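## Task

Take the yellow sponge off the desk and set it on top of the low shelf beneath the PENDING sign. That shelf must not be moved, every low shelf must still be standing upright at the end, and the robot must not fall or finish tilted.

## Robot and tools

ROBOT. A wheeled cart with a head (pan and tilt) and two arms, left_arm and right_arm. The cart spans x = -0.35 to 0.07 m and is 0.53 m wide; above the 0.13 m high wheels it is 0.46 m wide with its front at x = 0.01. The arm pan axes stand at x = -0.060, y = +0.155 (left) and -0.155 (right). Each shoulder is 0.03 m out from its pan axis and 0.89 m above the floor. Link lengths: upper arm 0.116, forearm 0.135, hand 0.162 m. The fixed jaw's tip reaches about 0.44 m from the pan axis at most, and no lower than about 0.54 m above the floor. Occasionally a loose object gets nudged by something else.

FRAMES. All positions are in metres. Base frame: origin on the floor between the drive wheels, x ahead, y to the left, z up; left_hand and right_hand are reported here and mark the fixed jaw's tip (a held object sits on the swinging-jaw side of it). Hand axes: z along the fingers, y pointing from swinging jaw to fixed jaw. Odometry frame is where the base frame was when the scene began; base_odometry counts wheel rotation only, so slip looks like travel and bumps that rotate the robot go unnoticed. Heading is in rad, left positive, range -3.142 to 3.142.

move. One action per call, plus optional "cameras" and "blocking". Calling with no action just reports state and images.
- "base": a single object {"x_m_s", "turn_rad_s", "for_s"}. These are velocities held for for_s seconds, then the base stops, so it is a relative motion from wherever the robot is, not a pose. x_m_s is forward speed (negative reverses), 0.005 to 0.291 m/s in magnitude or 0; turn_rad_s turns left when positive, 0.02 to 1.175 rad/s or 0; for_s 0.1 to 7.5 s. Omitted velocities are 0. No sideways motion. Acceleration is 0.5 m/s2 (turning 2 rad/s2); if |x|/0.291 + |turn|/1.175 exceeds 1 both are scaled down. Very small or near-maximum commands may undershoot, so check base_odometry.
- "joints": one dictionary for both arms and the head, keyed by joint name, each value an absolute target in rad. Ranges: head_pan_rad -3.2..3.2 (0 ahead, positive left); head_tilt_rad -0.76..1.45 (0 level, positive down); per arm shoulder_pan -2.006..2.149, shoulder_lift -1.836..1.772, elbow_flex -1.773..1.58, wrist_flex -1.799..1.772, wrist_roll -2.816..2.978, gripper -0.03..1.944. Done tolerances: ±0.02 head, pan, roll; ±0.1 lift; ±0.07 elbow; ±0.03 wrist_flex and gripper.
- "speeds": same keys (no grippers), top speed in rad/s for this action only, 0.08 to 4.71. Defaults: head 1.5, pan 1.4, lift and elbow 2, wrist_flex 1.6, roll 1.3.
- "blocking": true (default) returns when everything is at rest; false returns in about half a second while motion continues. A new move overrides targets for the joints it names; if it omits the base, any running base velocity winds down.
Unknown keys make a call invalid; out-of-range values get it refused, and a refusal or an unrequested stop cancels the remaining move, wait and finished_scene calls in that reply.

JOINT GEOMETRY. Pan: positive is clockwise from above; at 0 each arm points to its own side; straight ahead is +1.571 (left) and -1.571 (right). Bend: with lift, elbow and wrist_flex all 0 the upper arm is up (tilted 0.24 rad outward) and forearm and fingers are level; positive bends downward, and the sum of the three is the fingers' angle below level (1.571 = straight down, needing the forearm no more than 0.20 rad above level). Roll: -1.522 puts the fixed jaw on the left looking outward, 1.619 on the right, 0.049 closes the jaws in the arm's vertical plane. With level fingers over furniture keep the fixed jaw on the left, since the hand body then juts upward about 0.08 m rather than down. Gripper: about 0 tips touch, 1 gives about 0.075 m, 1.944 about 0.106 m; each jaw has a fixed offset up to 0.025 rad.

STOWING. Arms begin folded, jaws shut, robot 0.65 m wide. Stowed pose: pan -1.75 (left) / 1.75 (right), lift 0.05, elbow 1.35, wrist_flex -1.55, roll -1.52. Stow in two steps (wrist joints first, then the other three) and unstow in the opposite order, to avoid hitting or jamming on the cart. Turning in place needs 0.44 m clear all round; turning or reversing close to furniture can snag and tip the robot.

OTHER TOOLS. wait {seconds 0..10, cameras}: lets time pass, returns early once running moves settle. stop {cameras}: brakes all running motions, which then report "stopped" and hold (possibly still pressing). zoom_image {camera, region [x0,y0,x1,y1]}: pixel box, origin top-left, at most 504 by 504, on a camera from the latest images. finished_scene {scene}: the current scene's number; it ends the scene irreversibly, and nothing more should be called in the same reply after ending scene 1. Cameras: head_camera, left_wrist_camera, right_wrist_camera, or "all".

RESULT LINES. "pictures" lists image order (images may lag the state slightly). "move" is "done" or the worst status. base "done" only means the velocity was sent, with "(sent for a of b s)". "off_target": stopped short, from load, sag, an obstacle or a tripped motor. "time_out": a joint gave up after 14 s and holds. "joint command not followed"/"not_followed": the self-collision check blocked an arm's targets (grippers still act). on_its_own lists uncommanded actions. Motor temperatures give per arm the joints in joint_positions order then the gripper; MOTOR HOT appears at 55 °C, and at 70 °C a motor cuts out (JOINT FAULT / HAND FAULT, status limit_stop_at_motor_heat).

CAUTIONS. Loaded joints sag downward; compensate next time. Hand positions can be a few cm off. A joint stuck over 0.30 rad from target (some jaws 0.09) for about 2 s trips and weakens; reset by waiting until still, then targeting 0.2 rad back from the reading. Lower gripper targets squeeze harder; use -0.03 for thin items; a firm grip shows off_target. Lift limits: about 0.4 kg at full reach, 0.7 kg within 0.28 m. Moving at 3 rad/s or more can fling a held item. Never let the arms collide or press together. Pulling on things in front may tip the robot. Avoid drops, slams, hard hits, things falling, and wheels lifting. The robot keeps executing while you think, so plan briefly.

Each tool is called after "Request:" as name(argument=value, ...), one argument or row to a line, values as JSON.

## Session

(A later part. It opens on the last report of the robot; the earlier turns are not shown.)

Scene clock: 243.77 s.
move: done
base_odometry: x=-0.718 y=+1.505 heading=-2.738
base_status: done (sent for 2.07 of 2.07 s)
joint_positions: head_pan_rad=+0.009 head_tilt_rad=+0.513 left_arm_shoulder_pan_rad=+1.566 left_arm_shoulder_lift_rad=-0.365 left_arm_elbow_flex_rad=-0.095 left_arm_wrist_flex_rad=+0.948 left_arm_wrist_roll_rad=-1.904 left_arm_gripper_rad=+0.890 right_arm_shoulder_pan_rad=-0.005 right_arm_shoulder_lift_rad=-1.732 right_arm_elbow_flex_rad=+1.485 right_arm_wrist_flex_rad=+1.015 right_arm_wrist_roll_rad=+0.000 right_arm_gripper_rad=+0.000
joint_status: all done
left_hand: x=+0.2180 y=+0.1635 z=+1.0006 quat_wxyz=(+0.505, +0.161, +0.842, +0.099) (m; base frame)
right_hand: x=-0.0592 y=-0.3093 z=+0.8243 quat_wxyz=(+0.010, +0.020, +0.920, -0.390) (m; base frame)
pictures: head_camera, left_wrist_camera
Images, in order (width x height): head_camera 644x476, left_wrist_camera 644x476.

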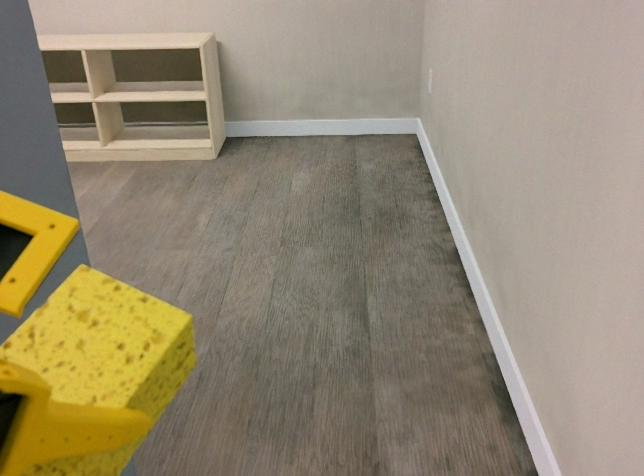

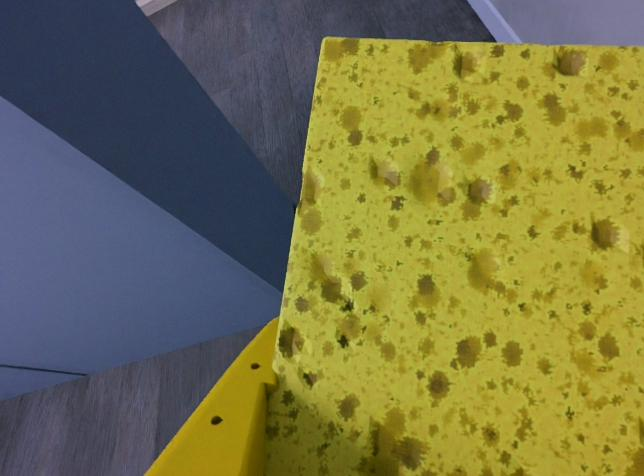

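Request:
move(
  base={"turn_rad_s":-0.3,"for_s":0.4},
)

Request:
move(
  base={"x_m_s":0.25,"for_s":3.8},
)

Request:
move(
  base={"turn_rad_s":0.6,"for_s":1.26},
  joints={"head_pan_rad":-0.2,"head_tilt_rad":0.3},
  cameras=["head_camera"],
)

Request:
move(
  joints={"head_pan_rad":-0.3,"head_tilt_rad":-0.15},
  cameras=["head_camera"],
)

Scene clock: 268.50 s.
move: done
base_odometry: x=-0.718 y=+1.505 heading=-2.857
base_status: done (sent for 0.4 of 0.4 s)
joint_positions: head_pan_rad=+0.009 head_tilt_rad=+0.513 left_arm_shoulder_pan_rad=+1.569 left_arm_shoulder_lift_rad=-0.365 left_arm_elbow_flex_rad=-0.095 left_arm_wrist_flex_rad=+0.948 left_arm_wrist_roll_rad=-1.904 left_arm_gripper_rad=+0.890 right_arm_shoulder_pan_rad=+0.004 right_arm_shoulder_lift_rad=-1.732 right_arm_elbow_flex_rad=+1.485 right_arm_wrist_flex_rad=+1.015 right_arm_wrist_roll_rad=+0.000 right_arm_gripper_rad=+0.000
joint_status: not commanded
left_hand: x=+0.2180 y=+0.1626 z=+1.0006 quat_wxyz=(+0.505, +0.162, +0.842, +0.098) (m; base frame)
right_hand: x=-0.0607 y=-0.3093 z=+0.8243 quat_wxyz=(+0.009, +0.024, +0.920, -0.391) (m; base frame)
pictures: none

Scene clock: 273.47 s.
move: done
base_odometry: x=-1.631 y=+1.238 heading=-2.858
base_status: done (sent for 3.8 of 3.8 s)
joint_positions: head_pan_rad=+0.009 head_tilt_rad=+0.512 left_arm_shoulder_pan_rad=+1.569 left_arm_shoulder_lift_rad=-0.365 left_arm_elbow_flex_rad=-0.095 left_arm_wrist_flex_rad=+0.948 left_arm_wrist_roll_rad=-1.904 left_arm_gripper_rad=+0.890 right_arm_shoulder_pan_rad=+0.001 right_arm_shoulder_lift_rad=-1.732 right_arm_elbow_flex_rad=+1.485 right_arm_wrist_flex_rad=+1.015 right_arm_wrist_roll_rad=+0.000 right_arm_gripper_rad=+0.000
joint_status: not commanded
left_hand: x=+0.2180 y=+0.1626 z=+1.0006 quat_wxyz=(+0.505, +0.162, +0.842, +0.098) (m; base frame)
right_hand: x=-0.0602 y=-0.3093 z=+0.8243 quat_wxyz=(+0.009, +0.023, +0.920, -0.391) (m; base frame)
pictures: none

Scene clock: 275.47 s.
move: done
base_odometry: x=-1.630 y=+1.238 heading=-2.109
base_status: done (sent for 1.27 of 1.27 s)
joint_positions: head_pan_rad=-0.191 head_tilt_rad=+0.312 left_arm_shoulder_pan_rad=+1.568 left_arm_shoulder_lift_rad=-0.366 left_arm_elbow_flex_rad=-0.095 left_arm_wrist_flex_rad=+0.948 left_arm_wrist_roll_rad=-1.904 left_arm_gripper_rad=+0.890 right_arm_shoulder_pan_rad=-0.002 right_arm_shoulder_lift_rad=-1.732 right_arm_elbow_flex_rad=+1.485 right_arm_wrist_flex_rad=+1.015 right_arm_wrist_roll_rad=+0.000 right_arm_gripper_rad=+0.000
joint_status: all done
left_hand: x=+0.2178 y=+0.1631 z=+1.0009 quat_wxyz=(+0.506, +0.162, +0.842, +0.099) (m; base frame)
right_hand: x=-0.0597 y=-0.3093 z=+0.8243 quat_wxyz=(+0.010, +0.021, +0.920, -0.390) (m; base frame)
pictures: head_camera
Images, in order (width x height): head_camera 644x476.

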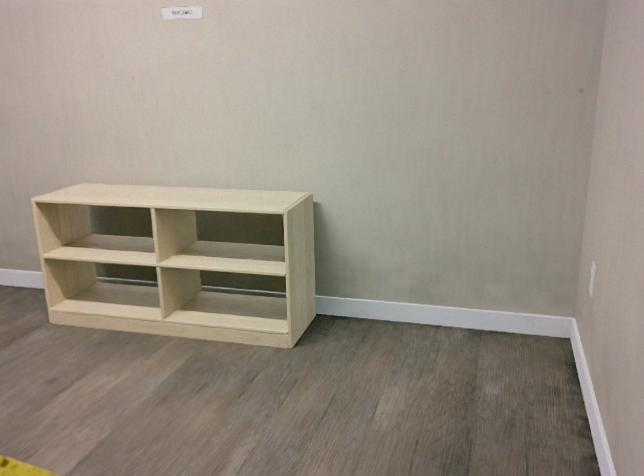

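Scene clock: 276.57 s.
move: done
base_odometry: x=-1.630 y=+1.238 heading=-2.109
base_status: not commanded
joint_positions: head_pan_rad=-0.291 head_tilt_rad=-0.141 left_arm_shoulder_pan_rad=+1.568 left_arm_shoulder_lift_rad=-0.366 left_arm_elbow_flex_rad=-0.095 left_arm_wrist_flex_rad=+0.948 left_arm_wrist_roll_rad=-1.904 left_arm_gripper_rad=+0.890 right_arm_shoulder_pan_rad=-0.002 right_arm_shoulder_lift_rad=-1.732 right_arm_elbow_flex_rad=+1.485 right_arm_wrist_flex_rad=+1.015 right_arm_wrist_roll_rad=+0.000 right_arm_gripper_rad=+0.000
joint_status: all done
left_hand: x=+0.2178 y=+0.1631 z=+1.0009 quat_wxyz=(+0.506, +0.162, +0.842, +0.099) (m; base frame)
right_hand: x=-0.0597 y=-0.3093 z=+0.8243 quat_wxyz=(+0.010, +0.021, +0.920, -0.390) (m; base frame)
pictures: head_camera
Images, in order (width x height): head_camera 644x476.

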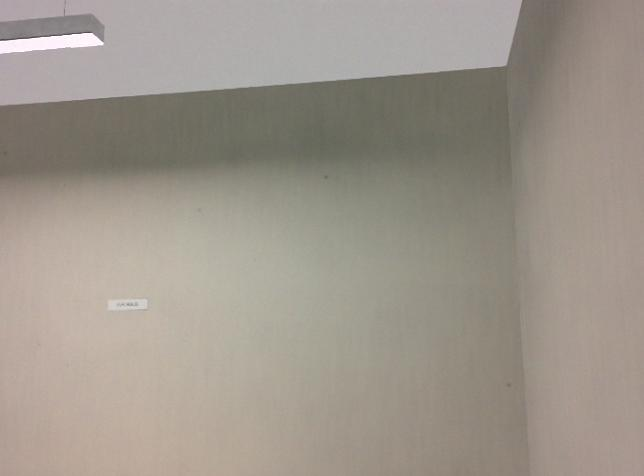

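Request:
zoom_image(
  camera="head_camera",
  region=[80, 280, 180, 330],
)

Scaled by 5.040.

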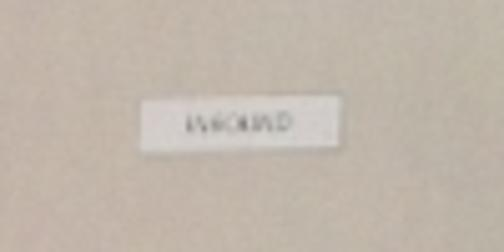

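Request:
move(
  joints={"head_pan_rad": 0.75, "head_tilt_rad": 0.05},
  speeds={"head_pan_rad": 3},
  cameras=["head_camera"],
)

Request:
move(
  joints={"head_pan_rad": 1.5, "head_tilt_rad": 0.05},
  speeds={"head_pan_rad": 3},
  cameras=["head_camera"],
)

Scene clock: 314.57 s.
move: done
base_odometry: x=-1.630 y=+1.238 heading=-2.109
base_status: not commanded
joint_positions: head_pan_rad=+0.739 head_tilt_rad=+0.041 left_arm_shoulder_pan_rad=+1.568 left_arm_shoulder_lift_rad=-0.366 left_arm_elbow_flex_rad=-0.095 left_arm_wrist_flex_rad=+0.948 left_arm_wrist_roll_rad=-1.904 left_arm_gripper_rad=+0.890 right_arm_shoulder_pan_rad=-0.002 right_arm_shoulder_lift_rad=-1.732 right_arm_elbow_flex_rad=+1.485 right_arm_wrist_flex_rad=+1.015 right_arm_wrist_roll_rad=+0.000 right_arm_gripper_rad=+0.000
joint_status: all done
left_hand: x=+0.2178 y=+0.1631 z=+1.0009 quat_wxyz=(+0.506, +0.162, +0.842, +0.099) (m; base frame)
right_hand: x=-0.0597 y=-0.3093 z=+0.8243 quat_wxyz=(+0.010, +0.021, +0.920, -0.390) (m; base frame)
pictures: head_camera
Images, in order (width x height): head_camera 644x476.

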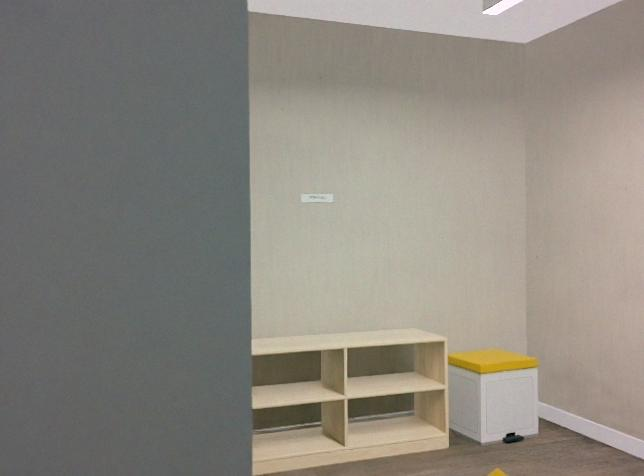

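Scene clock: 315.50 s.
move: done
base_odometry: x=-1.630 y=+1.238 heading=-2.109
base_status: not commanded
joint_positions: head_pan_rad=+1.489 head_tilt_rad=+0.041 left_arm_shoulder_pan_rad=+1.568 left_arm_shoulder_lift_rad=-0.366 left_arm_elbow_flex_rad=-0.095 left_arm_wrist_flex_rad=+0.948 left_arm_wrist_roll_rad=-1.904 left_arm_gripper_rad=+0.890 right_arm_shoulder_pan_rad=-0.002 right_arm_shoulder_lift_rad=-1.732 right_arm_elbow_flex_rad=+1.485 right_arm_wrist_flex_rad=+1.015 right_arm_wrist_roll_rad=+0.000 right_arm_gripper_rad=+0.000
joint_status: all done
left_hand: x=+0.2178 y=+0.1631 z=+1.0009 quat_wxyz=(+0.506, +0.162, +0.842, +0.099) (m; base frame)
right_hand: x=-0.0597 y=-0.3093 z=+0.8243 quat_wxyz=(+0.010, +0.021, +0.920, -0.390) (m; base frame)
pictures: head_camera
Images, in order (width x height): head_camera 644x476.

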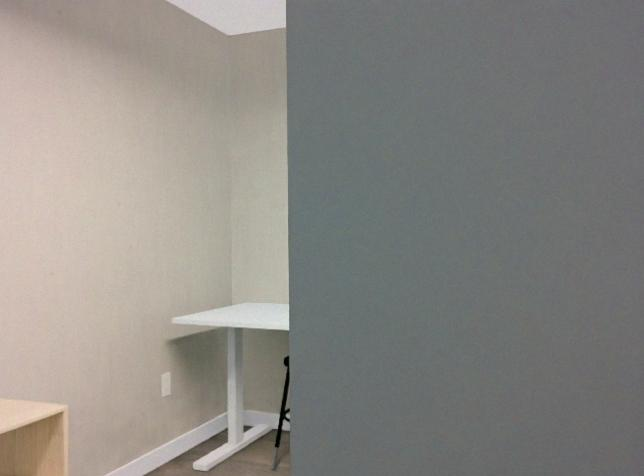

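Request:
move(
  joints={"head_pan_rad": 0.75, "head_tilt_rad": 0.05},
  speeds={"head_pan_rad": 3},
  cameras=["head_camera"],
)

Request:
zoom_image(
  camera="head_camera",
  region=[285, 180, 355, 220],
)

Scene clock: 332.60 s.
move: done
base_odometry: x=-1.630 y=+1.238 heading=-2.109
base_status: not commanded
joint_positions: head_pan_rad=+0.759 head_tilt_rad=+0.041 left_arm_shoulder_pan_rad=+1.568 left_arm_shoulder_lift_rad=-0.366 left_arm_elbow_flex_rad=-0.095 left_arm_wrist_flex_rad=+0.948 left_arm_wrist_roll_rad=-1.904 left_arm_gripper_rad=+0.890 right_arm_shoulder_pan_rad=-0.002 right_arm_shoulder_lift_rad=-1.732 right_arm_elbow_flex_rad=+1.485 right_arm_wrist_flex_rad=+1.015 right_arm_wrist_roll_rad=+0.000 right_arm_gripper_rad=+0.000
joint_status: all done
left_hand: x=+0.2178 y=+0.1631 z=+1.0009 quat_wxyz=(+0.506, +0.162, +0.842, +0.099) (m; base frame)
right_hand: x=-0.0597 y=-0.3093 z=+0.8243 quat_wxyz=(+0.010, +0.021, +0.920, -0.390) (m; base frame)
pictures: head_camera
Images, in order (width x height): head_camera 644x476.

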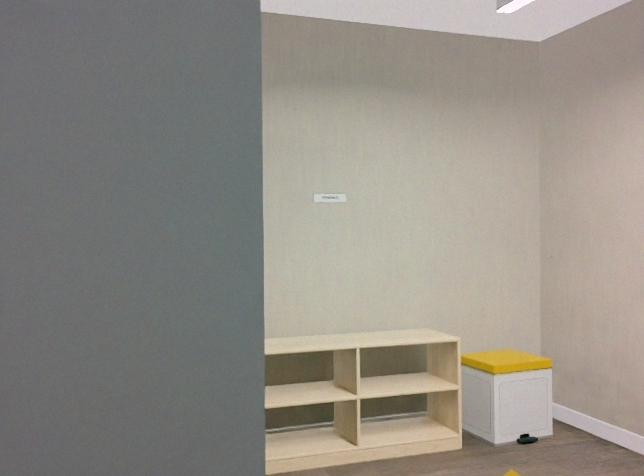

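Scaled by 7.200.

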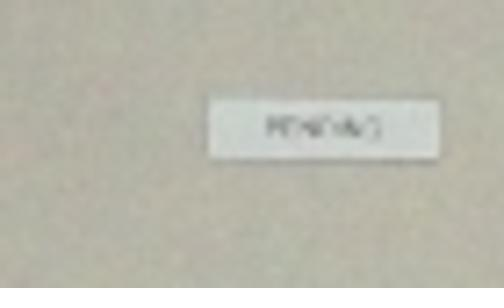

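Request:
move(
  joints={"head_pan_rad": 0.4, "head_tilt_rad": 0.45},
  speeds={"head_pan_rad": 3},
  cameras=["head_camera"],
)

Scene clock: 352.07 s.
move: done
base_odometry: x=-1.630 y=+1.238 heading=-2.109
base_status: not commanded
joint_positions: head_pan_rad=+0.410 head_tilt_rad=+0.442 left_arm_shoulder_pan_rad=+1.568 left_arm_shoulder_lift_rad=-0.366 left_arm_elbow_flex_rad=-0.095 left_arm_wrist_flex_rad=+0.948 left_arm_wrist_roll_rad=-1.904 left_arm_gripper_rad=+0.890 right_arm_shoulder_pan_rad=-0.002 right_arm_shoulder_lift_rad=-1.732 right_arm_elbow_flex_rad=+1.485 right_arm_wrist_flex_rad=+1.015 right_arm_wrist_roll_rad=+0.000 right_arm_gripper_rad=+0.000
joint_status: all done
left_hand: x=+0.2178 y=+0.1631 z=+1.0009 quat_wxyz=(+0.506, +0.162, +0.842, +0.099) (m; base frame)
right_hand: x=-0.0597 y=-0.3093 z=+0.8243 quat_wxyz=(+0.010, +0.021, +0.920, -0.390) (m; base frame)
pictures: head_camera
Images, in order (width x height): head_camera 644x476.

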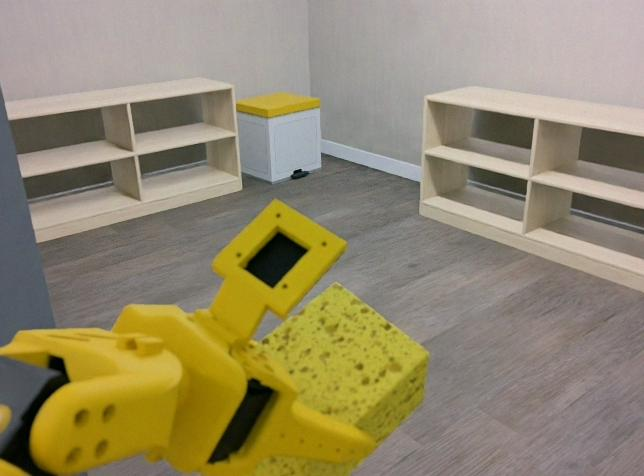

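Request:
move(
  base={"x_m_s": 0.25, "for_s": 4.5},
)

Request:
move(
  base={"turn_rad_s": 0.65, "for_s": 1.48},
  joints={"head_pan_rad": 0.0, "head_tilt_rad": 0.2},
  cameras=["head_camera"],
)

Scene clock: 363.80 s.
move: done
base_odometry: x=-2.196 y=+0.265 heading=-2.099
base_status: done (sent for 4.5 of 4.5 s)
joint_positions: head_pan_rad=+0.409 head_tilt_rad=+0.442 left_arm_shoulder_pan_rad=+1.568 left_arm_shoulder_lift_rad=-0.366 left_arm_elbow_flex_rad=-0.095 left_arm_wrist_flex_rad=+0.948 left_arm_wrist_roll_rad=-1.904 left_arm_gripper_rad=+0.890 right_arm_shoulder_pan_rad=+0.001 right_arm_shoulder_lift_rad=-1.732 right_arm_elbow_flex_rad=+1.485 right_arm_wrist_flex_rad=+1.015 right_arm_wrist_roll_rad=+0.000 right_arm_gripper_rad=+0.000
joint_status: not commanded
left_hand: x=+0.2178 y=+0.1631 z=+1.0009 quat_wxyz=(+0.506, +0.162, +0.842, +0.099) (m; base frame)
right_hand: x=-0.0602 y=-0.3093 z=+0.8243 quat_wxyz=(+0.009, +0.023, +0.920, -0.391) (m; base frame)
pictures: none

Scene clock: 365.97 s.
move: done
base_odometry: x=-2.196 y=+0.266 heading=-1.144
base_status: done (sent for 1.47 of 1.47 s)
joint_positions: head_pan_rad=+0.009 head_tilt_rad=+0.212 left_arm_shoulder_pan_rad=+1.566 left_arm_shoulder_lift_rad=-0.366 left_arm_elbow_flex_rad=-0.095 left_arm_wrist_flex_rad=+0.948 left_arm_wrist_roll_rad=-1.904 left_arm_gripper_rad=+0.890 right_arm_shoulder_pan_rad=-0.004 right_arm_shoulder_lift_rad=-1.732 right_arm_elbow_flex_rad=+1.485 right_arm_wrist_flex_rad=+1.015 right_arm_wrist_roll_rad=+0.000 right_arm_gripper_rad=+0.000
joint_status: all done
left_hand: x=+0.2178 y=+0.1635 z=+1.0009 quat_wxyz=(+0.506, +0.161, +0.842, +0.099) (m; base frame)
right_hand: x=-0.0595 y=-0.3093 z=+0.8243 quat_wxyz=(+0.010, +0.021, +0.920, -0.390) (m; base frame)
pictures: head_camera
Images, in order (width x height): head_camera 644x476.

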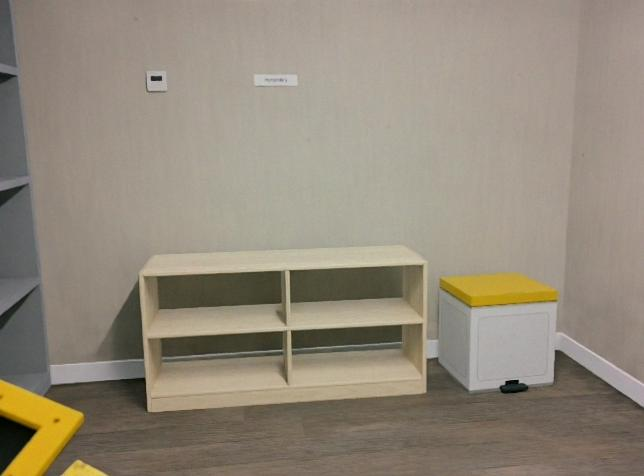

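Request:
move(
  base={"x_m_s": 0.26, "for_s": 6.5},
)

Request:
move(
  base={"turn_rad_s": 0.3, "for_s": 0.457},
  joints={"head_tilt_rad": 0.55},
  cameras=["head_camera"],
)

Scene clock: 383.30 s.
move: done
base_odometry: x=-1.496 y=-1.273 heading=-1.141
base_status: done (sent for 6.5 of 6.5 s)
joint_positions: head_pan_rad=+0.009 head_tilt_rad=+0.212 left_arm_shoulder_pan_rad=+1.566 left_arm_shoulder_lift_rad=-0.366 left_arm_elbow_flex_rad=-0.095 left_arm_wrist_flex_rad=+0.948 left_arm_wrist_roll_rad=-1.904 left_arm_gripper_rad=+0.890 right_arm_shoulder_pan_rad=+0.003 right_arm_shoulder_lift_rad=-1.732 right_arm_elbow_flex_rad=+1.485 right_arm_wrist_flex_rad=+1.015 right_arm_wrist_roll_rad=+0.000 right_arm_gripper_rad=+0.000
joint_status: not commanded
left_hand: x=+0.2178 y=+0.1635 z=+1.0009 quat_wxyz=(+0.506, +0.161, +0.842, +0.099) (m; base frame)
right_hand: x=-0.0604 y=-0.3093 z=+0.8243 quat_wxyz=(+0.009, +0.024, +0.920, -0.391) (m; base frame)
pictures: none

Scene clock: 384.33 s.
move: done
base_odometry: x=-1.496 y=-1.273 heading=-1.003
base_status: done (sent for 0.47 of 0.47 s)
joint_positions: head_pan_rad=+0.009 head_tilt_rad=+0.543 left_arm_shoulder_pan_rad=+1.565 left_arm_shoulder_lift_rad=-0.366 left_arm_elbow_flex_rad=-0.095 left_arm_wrist_flex_rad=+0.948 left_arm_wrist_roll_rad=-1.904 left_arm_gripper_rad=+0.890 right_arm_shoulder_pan_rad=-0.004 right_arm_shoulder_lift_rad=-1.732 right_arm_elbow_flex_rad=+1.485 right_arm_wrist_flex_rad=+1.015 right_arm_wrist_roll_rad=+0.000 right_arm_gripper_rad=+0.000
joint_status: all done
left_hand: x=+0.2178 y=+0.1639 z=+1.0009 quat_wxyz=(+0.506, +0.160, +0.842, +0.099) (m; base frame)
right_hand: x=-0.0595 y=-0.3093 z=+0.8243 quat_wxyz=(+0.010, +0.021, +0.920, -0.390) (m; base frame)
pictures: head_camera
Images, in order (width x height): head_camera 644x476.

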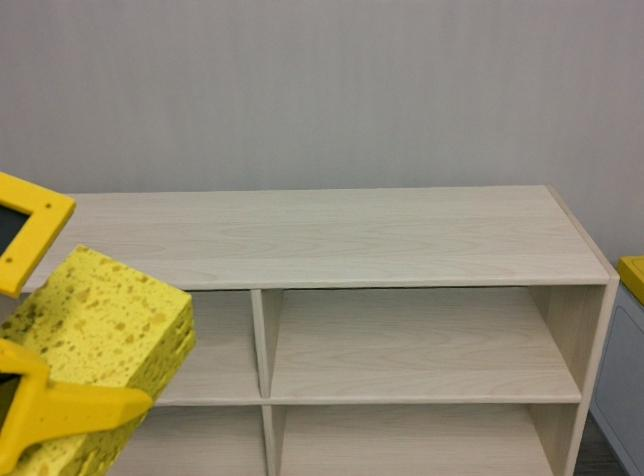

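Request:
move(
  base={"turn_rad_s": 0.1, "for_s": 0.35},
)

Request:
move(
  base={"x_m_s": 0.2, "for_s": 3.6},
  joints={"head_pan_rad": -0.5, "head_tilt_rad": 1.1},
  cameras=["head_camera"],
)

Scene clock: 393.33 s.
move: done
base_odometry: x=-1.496 y=-1.273 heading=-0.969
base_status: done (sent for 0.37 of 0.37 s)
joint_positions: head_pan_rad=+0.009 head_tilt_rad=+0.543 left_arm_shoulder_pan_rad=+1.565 left_arm_shoulder_lift_rad=-0.366 left_arm_elbow_flex_rad=-0.095 left_arm_wrist_flex_rad=+0.948 left_arm_wrist_roll_rad=-1.904 left_arm_gripper_rad=+0.890 right_arm_shoulder_pan_rad=-0.004 right_arm_shoulder_lift_rad=-1.732 right_arm_elbow_flex_rad=+1.485 right_arm_wrist_flex_rad=+1.015 right_arm_wrist_roll_rad=+0.000 right_arm_gripper_rad=+0.000
joint_status: not commanded
left_hand: x=+0.2178 y=+0.1639 z=+1.0009 quat_wxyz=(+0.506, +0.160, +0.842, +0.099) (m; base frame)
right_hand: x=-0.0595 y=-0.3093 z=+0.8243 quat_wxyz=(+0.010, +0.021, +0.920, -0.390) (m; base frame)
pictures: none

Scene clock: 397.93 s.
move: done
base_odometry: x=-1.086 y=-1.864 heading=-0.966
base_status: done (sent for 3.6 of 3.6 s)
joint_positions: head_pan_rad=-0.491 head_tilt_rad=+1.094 left_arm_shoulder_pan_rad=+1.565 left_arm_shoulder_lift_rad=-0.366 left_arm_elbow_flex_rad=-0.095 left_arm_wrist_flex_rad=+0.948 left_arm_wrist_roll_rad=-1.904 left_arm_gripper_rad=+0.890 right_arm_shoulder_pan_rad=+0.003 right_arm_shoulder_lift_rad=-1.732 right_arm_elbow_flex_rad=+1.485 right_arm_wrist_flex_rad=+1.015 right_arm_wrist_roll_rad=+0.000 right_arm_gripper_rad=+0.000
joint_status: all done
left_hand: x=+0.2178 y=+0.1639 z=+1.0009 quat_wxyz=(+0.506, +0.160, +0.842, +0.099) (m; base frame)
right_hand: x=-0.0604 y=-0.3093 z=+0.8243 quat_wxyz=(+0.009, +0.024, +0.920, -0.391) (m; base frame)
pictures: head_camera
Images, in order (width x height): head_camera 644x476.

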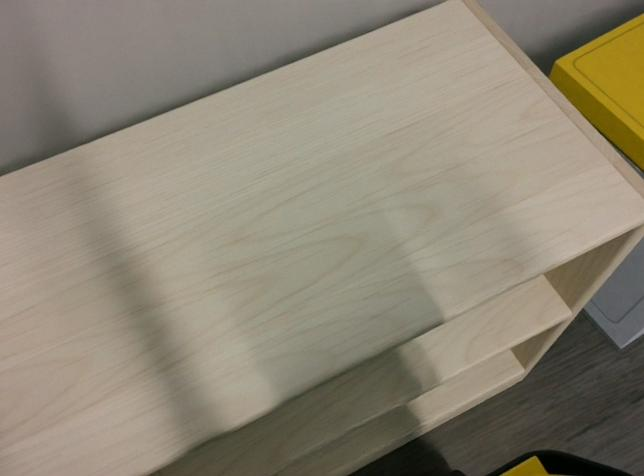

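Request:
move(
  base={"x_m_s": 0.05, "for_s": 0.3},
  joints={"left_arm_shoulder_pan_rad": 1.6, "left_arm_shoulder_lift_rad": 0.87, "left_arm_elbow_flex_rad": -0.33, "left_arm_wrist_flex_rad": 0.23, "head_pan_rad": 0.3, "head_tilt_rad": 0.9},
  speeds={"left_arm_shoulder_lift_rad": 1.0, "left_arm_elbow_flex_rad": 0.8, "left_arm_wrist_flex_rad": 0.8},
  cameras=["head_camera"],
)

Scene clock: 415.00 s.
move: done
base_odometry: x=-1.077 y=-1.877 heading=-0.966
base_status: done (sent for 0.3 of 0.3 s)
joint_positions: head_pan_rad=+0.290 head_tilt_rad=+0.914 left_arm_shoulder_pan_rad=+1.594 left_arm_shoulder_lift_rad=+0.887 left_arm_elbow_flex_rad=-0.294 left_arm_wrist_flex_rad=+0.246 left_arm_wrist_roll_rad=-1.904 left_arm_gripper_rad=+0.890 right_arm_shoulder_pan_rad=+0.003 right_arm_shoulder_lift_rad=-1.732 right_arm_elbow_flex_rad=+1.485 right_arm_wrist_flex_rad=+1.015 right_arm_wrist_roll_rad=+0.000 right_arm_gripper_rad=+0.000
joint_status: all done
left_hand: x=+0.2995 y=+0.1539 z=+0.7547 quat_wxyz=(+0.352, +0.188, +0.915, +0.064) (m; base frame)
right_hand: x=-0.0604 y=-0.3093 z=+0.8243 quat_wxyz=(+0.009, +0.024, +0.920, -0.391) (m; base frame)
pictures: head_camera
Images, in order (width x height): head_camera 644x476.

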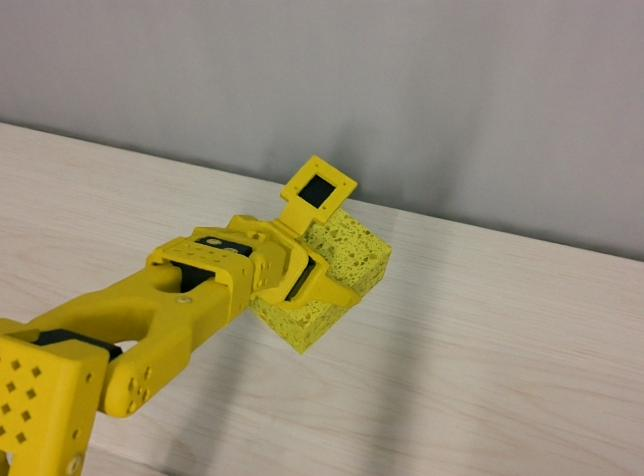

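Request:
move(
  joints={"left_arm_shoulder_lift_rad": 1.52, "left_arm_elbow_flex_rad": -0.33, "left_arm_wrist_flex_rad": -0.46},
  speeds={"left_arm_shoulder_lift_rad": 0.6, "left_arm_elbow_flex_rad": 0.6, "left_arm_wrist_flex_rad": 0.64},
  cameras=["head_camera", "left_wrist_camera"],
)

Scene clock: 422.13 s.
move: done
base_odometry: x=-1.077 y=-1.877 heading=-0.966
base_status: not commanded
joint_positions: head_pan_rad=+0.290 head_tilt_rad=+0.914 left_arm_shoulder_pan_rad=+1.600 left_arm_shoulder_lift_rad=+1.484 left_arm_elbow_flex_rad=-0.329 left_arm_wrist_flex_rad=-0.460 left_arm_wrist_roll_rad=-1.895 left_arm_gripper_rad=+0.890 right_arm_shoulder_pan_rad=+0.004 right_arm_shoulder_lift_rad=-1.732 right_arm_elbow_flex_rad=+1.485 right_arm_wrist_flex_rad=+1.015 right_arm_wrist_roll_rad=+0.000 right_arm_gripper_rad=+0.000
joint_status: all done
left_hand: x=+0.2694 y=+0.1526 z=+0.6539 quat_wxyz=(+0.418, +0.181, +0.887, +0.073) (m; base frame)
right_hand: x=-0.0607 y=-0.3093 z=+0.8243 quat_wxyz=(+0.009, +0.024, +0.920, -0.391) (m; base frame)
pictures: head_camera, left_wrist_camera
Images, in order (width x height): head_camera 644x476, left_wrist_camera 644x476.

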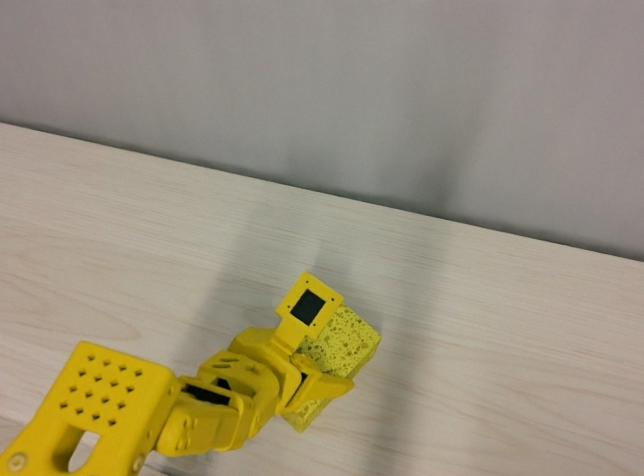

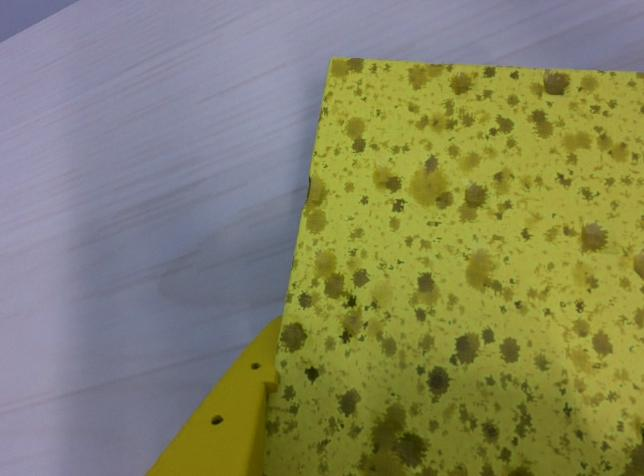

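Request:
move(
  joints={"left_arm_shoulder_lift_rad": 1.54, "left_arm_wrist_flex_rad": -0.39},
  speeds={"left_arm_shoulder_lift_rad": 0.2, "left_arm_wrist_flex_rad": 0.25},
  cameras=["left_wrist_camera"],
)

Scene clock: 429.37 s.
move: off_target
base_odometry: x=-1.077 y=-1.877 heading=-0.966
base_status: not commanded
joint_positions: head_pan_rad=+0.290 head_tilt_rad=+0.914 left_arm_shoulder_pan_rad=+1.597 left_arm_shoulder_lift_rad=+1.485 left_arm_elbow_flex_rad=-0.342 left_arm_wrist_flex_rad=-0.428 left_arm_wrist_roll_rad=-1.895 left_arm_gripper_rad=+0.890 right_arm_shoulder_pan_rad=+0.004 right_arm_shoulder_lift_rad=-1.732 right_arm_elbow_flex_rad=+1.485 right_arm_wrist_flex_rad=+1.015 right_arm_wrist_roll_rad=+0.000 right_arm_gripper_rad=+0.000
joint_status: left_arm_wrist_flex_rad off_target (ended at -0.428, target -0.390); the others done
left_hand: x=+0.2684 y=+0.1537 z=+0.6517 quat_wxyz=(+0.408, +0.181, +0.892, +0.072) (m; base frame)
right_hand: x=-0.0607 y=-0.3093 z=+0.8243 quat_wxyz=(+0.009, +0.024, +0.920, -0.391) (m; base frame)
pictures: left_wrist_camera
Images, in order (width x height): left_wrist_camera 644x476.

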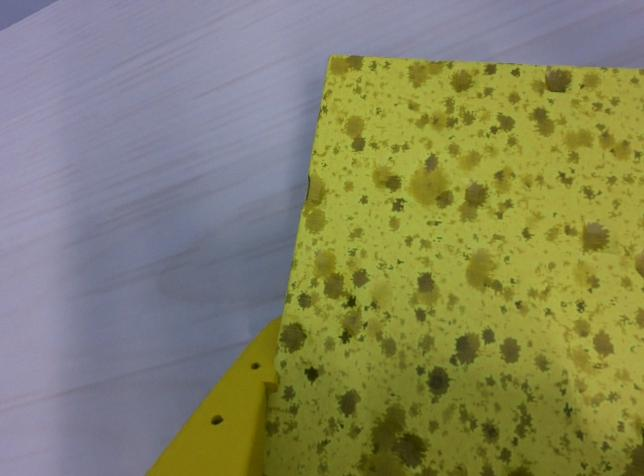

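Contact. Release.

Request:
move(
  joints={"left_arm_wrist_flex_rad": -0.428, "left_arm_gripper_rad": 1.15},
)

Request:
move(
  joints={"left_arm_gripper_rad": 1.7},
  cameras=["head_camera"],
)

Request:
move(
  joints={"left_arm_shoulder_lift_rad": 1.1, "left_arm_elbow_flex_rad": -0.36, "left_arm_wrist_flex_rad": 0.2},
  speeds={"left_arm_shoulder_lift_rad": 0.6, "left_arm_elbow_flex_rad": 0.6, "left_arm_wrist_flex_rad": 0.9},
)

Request:
move(
  joints={"left_arm_shoulder_lift_rad": 0.0, "left_arm_elbow_flex_rad": -0.1, "left_arm_wrist_flex_rad": 0.6, "left_arm_shoulder_pan_rad": 1.3},
  cameras=["head_camera"],
)

Scene clock: 441.13 s.
move: done
base_odometry: x=-1.077 y=-1.877 heading=-0.966
base_status: not commanded
joint_positions: head_pan_rad=+0.290 head_tilt_rad=+0.914 left_arm_shoulder_pan_rad=+1.594 left_arm_shoulder_lift_rad=+1.512 left_arm_elbow_flex_rad=-0.345 left_arm_wrist_flex_rad=-0.432 left_arm_wrist_roll_rad=-1.895 left_arm_gripper_rad=+1.146 right_arm_shoulder_pan_rad=+0.004 right_arm_shoulder_lift_rad=-1.732 right_arm_elbow_flex_rad=+1.485 right_arm_wrist_flex_rad=+1.015 right_arm_wrist_roll_rad=+0.000 right_arm_gripper_rad=+0.000
joint_status: all done
left_hand: x=+0.2632 y=+0.1548 z=+0.6451 quat_wxyz=(+0.400, +0.180, +0.896, +0.071) (m; base frame)
right_hand: x=-0.0607 y=-0.3093 z=+0.8243 quat_wxyz=(+0.009, +0.024, +0.920, -0.391) (m; base frame)
pictures: none

Scene clock: 442.00 s.
move: done
base_odometry: x=-1.077 y=-1.877 heading=-0.966
base_status: not commanded
joint_positions: head_pan_rad=+0.290 head_tilt_rad=+0.914 left_arm_shoulder_pan_rad=+1.594 left_arm_shoulder_lift_rad=+1.536 left_arm_elbow_flex_rad=-0.338 left_arm_wrist_flex_rad=-0.432 left_arm_wrist_roll_rad=-1.895 left_arm_gripper_rad=+1.692 right_arm_shoulder_pan_rad=+0.004 right_arm_shoulder_lift_rad=-1.732 right_arm_elbow_flex_rad=+1.485 right_arm_wrist_flex_rad=+1.015 right_arm_wrist_roll_rad=+0.000 right_arm_gripper_rad=+0.000
joint_status: all done
left_hand: x=+0.2556 y=+0.1550 z=+0.6369 quat_wxyz=(+0.386, +0.181, +0.902, +0.068) (m; base frame)
right_hand: x=-0.0607 y=-0.3093 z=+0.8243 quat_wxyz=(+0.009, +0.024, +0.920, -0.391) (m; base frame)
pictures: head_camera
Images, in order (width x height): head_camera 644x476.

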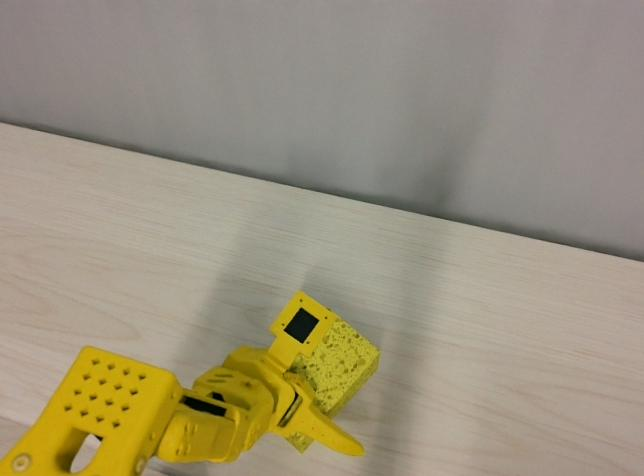

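Scene clock: 443.37 s.
move: done
base_odometry: x=-1.077 y=-1.877 heading=-0.966
base_status: not commanded
joint_positions: head_pan_rad=+0.290 head_tilt_rad=+0.914 left_arm_shoulder_pan_rad=+1.599 left_arm_shoulder_lift_rad=+1.163 left_arm_elbow_flex_rad=-0.343 left_arm_wrist_flex_rad=+0.197 left_arm_wrist_roll_rad=-1.895 left_arm_gripper_rad=+1.692 right_arm_shoulder_pan_rad=+0.004 right_arm_shoulder_lift_rad=-1.732 right_arm_elbow_flex_rad=+1.485 right_arm_wrist_flex_rad=+1.015 right_arm_wrist_roll_rad=+0.000 right_arm_gripper_rad=+0.000
joint_status: all done
left_hand: x=+0.2674 y=+0.1532 z=+0.6827 quat_wxyz=(+0.269, +0.192, +0.943, +0.047) (m; base frame)
right_hand: x=-0.0607 y=-0.3093 z=+0.8243 quat_wxyz=(+0.009, +0.024, +0.920, -0.391) (m; base frame)
pictures: none

Scene clock: 444.83 s.
move: done
base_odometry: x=-1.077 y=-1.877 heading=-0.966
base_status: not commanded
joint_positions: head_pan_rad=+0.290 head_tilt_rad=+0.914 left_arm_shoulder_pan_rad=+1.306 left_arm_shoulder_lift_rad=+0.053 left_arm_elbow_flex_rad=-0.096 left_arm_wrist_flex_rad=+0.599 left_arm_wrist_roll_rad=-1.895 left_arm_gripper_rad=+1.692 right_arm_shoulder_pan_rad=+0.004 right_arm_shoulder_lift_rad=-1.732 right_arm_elbow_flex_rad=+1.485 right_arm_wrist_flex_rad=+1.015 right_arm_wrist_roll_rad=+0.000 right_arm_gripper_rad=+0.000
joint_status: all done
left_hand: x=+0.2630 y=+0.2503 z=+0.9336 quat_wxyz=(+0.462, +0.047, +0.873, +0.153) (m; base frame)
right_hand: x=-0.0607 y=-0.3093 z=+0.8243 quat_wxyz=(+0.009, +0.024, +0.920, -0.391) (m; base frame)
pictures: head_camera
Images, in order (width x height): head_camera 644x476.

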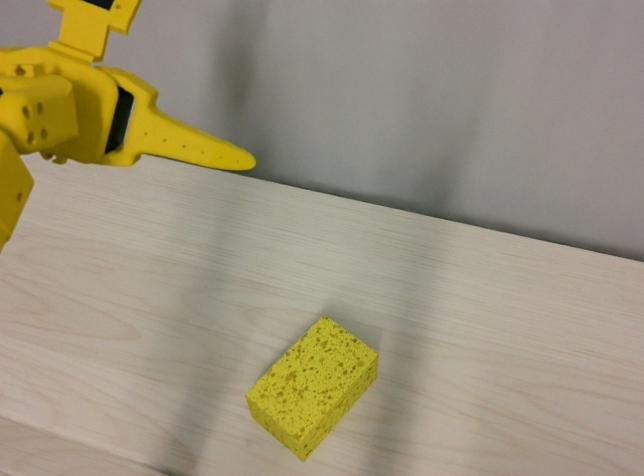

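Flat and fully on the shelf.

Request:
finished_scene(
  scene=3,
)

The scene is finished: the task was done.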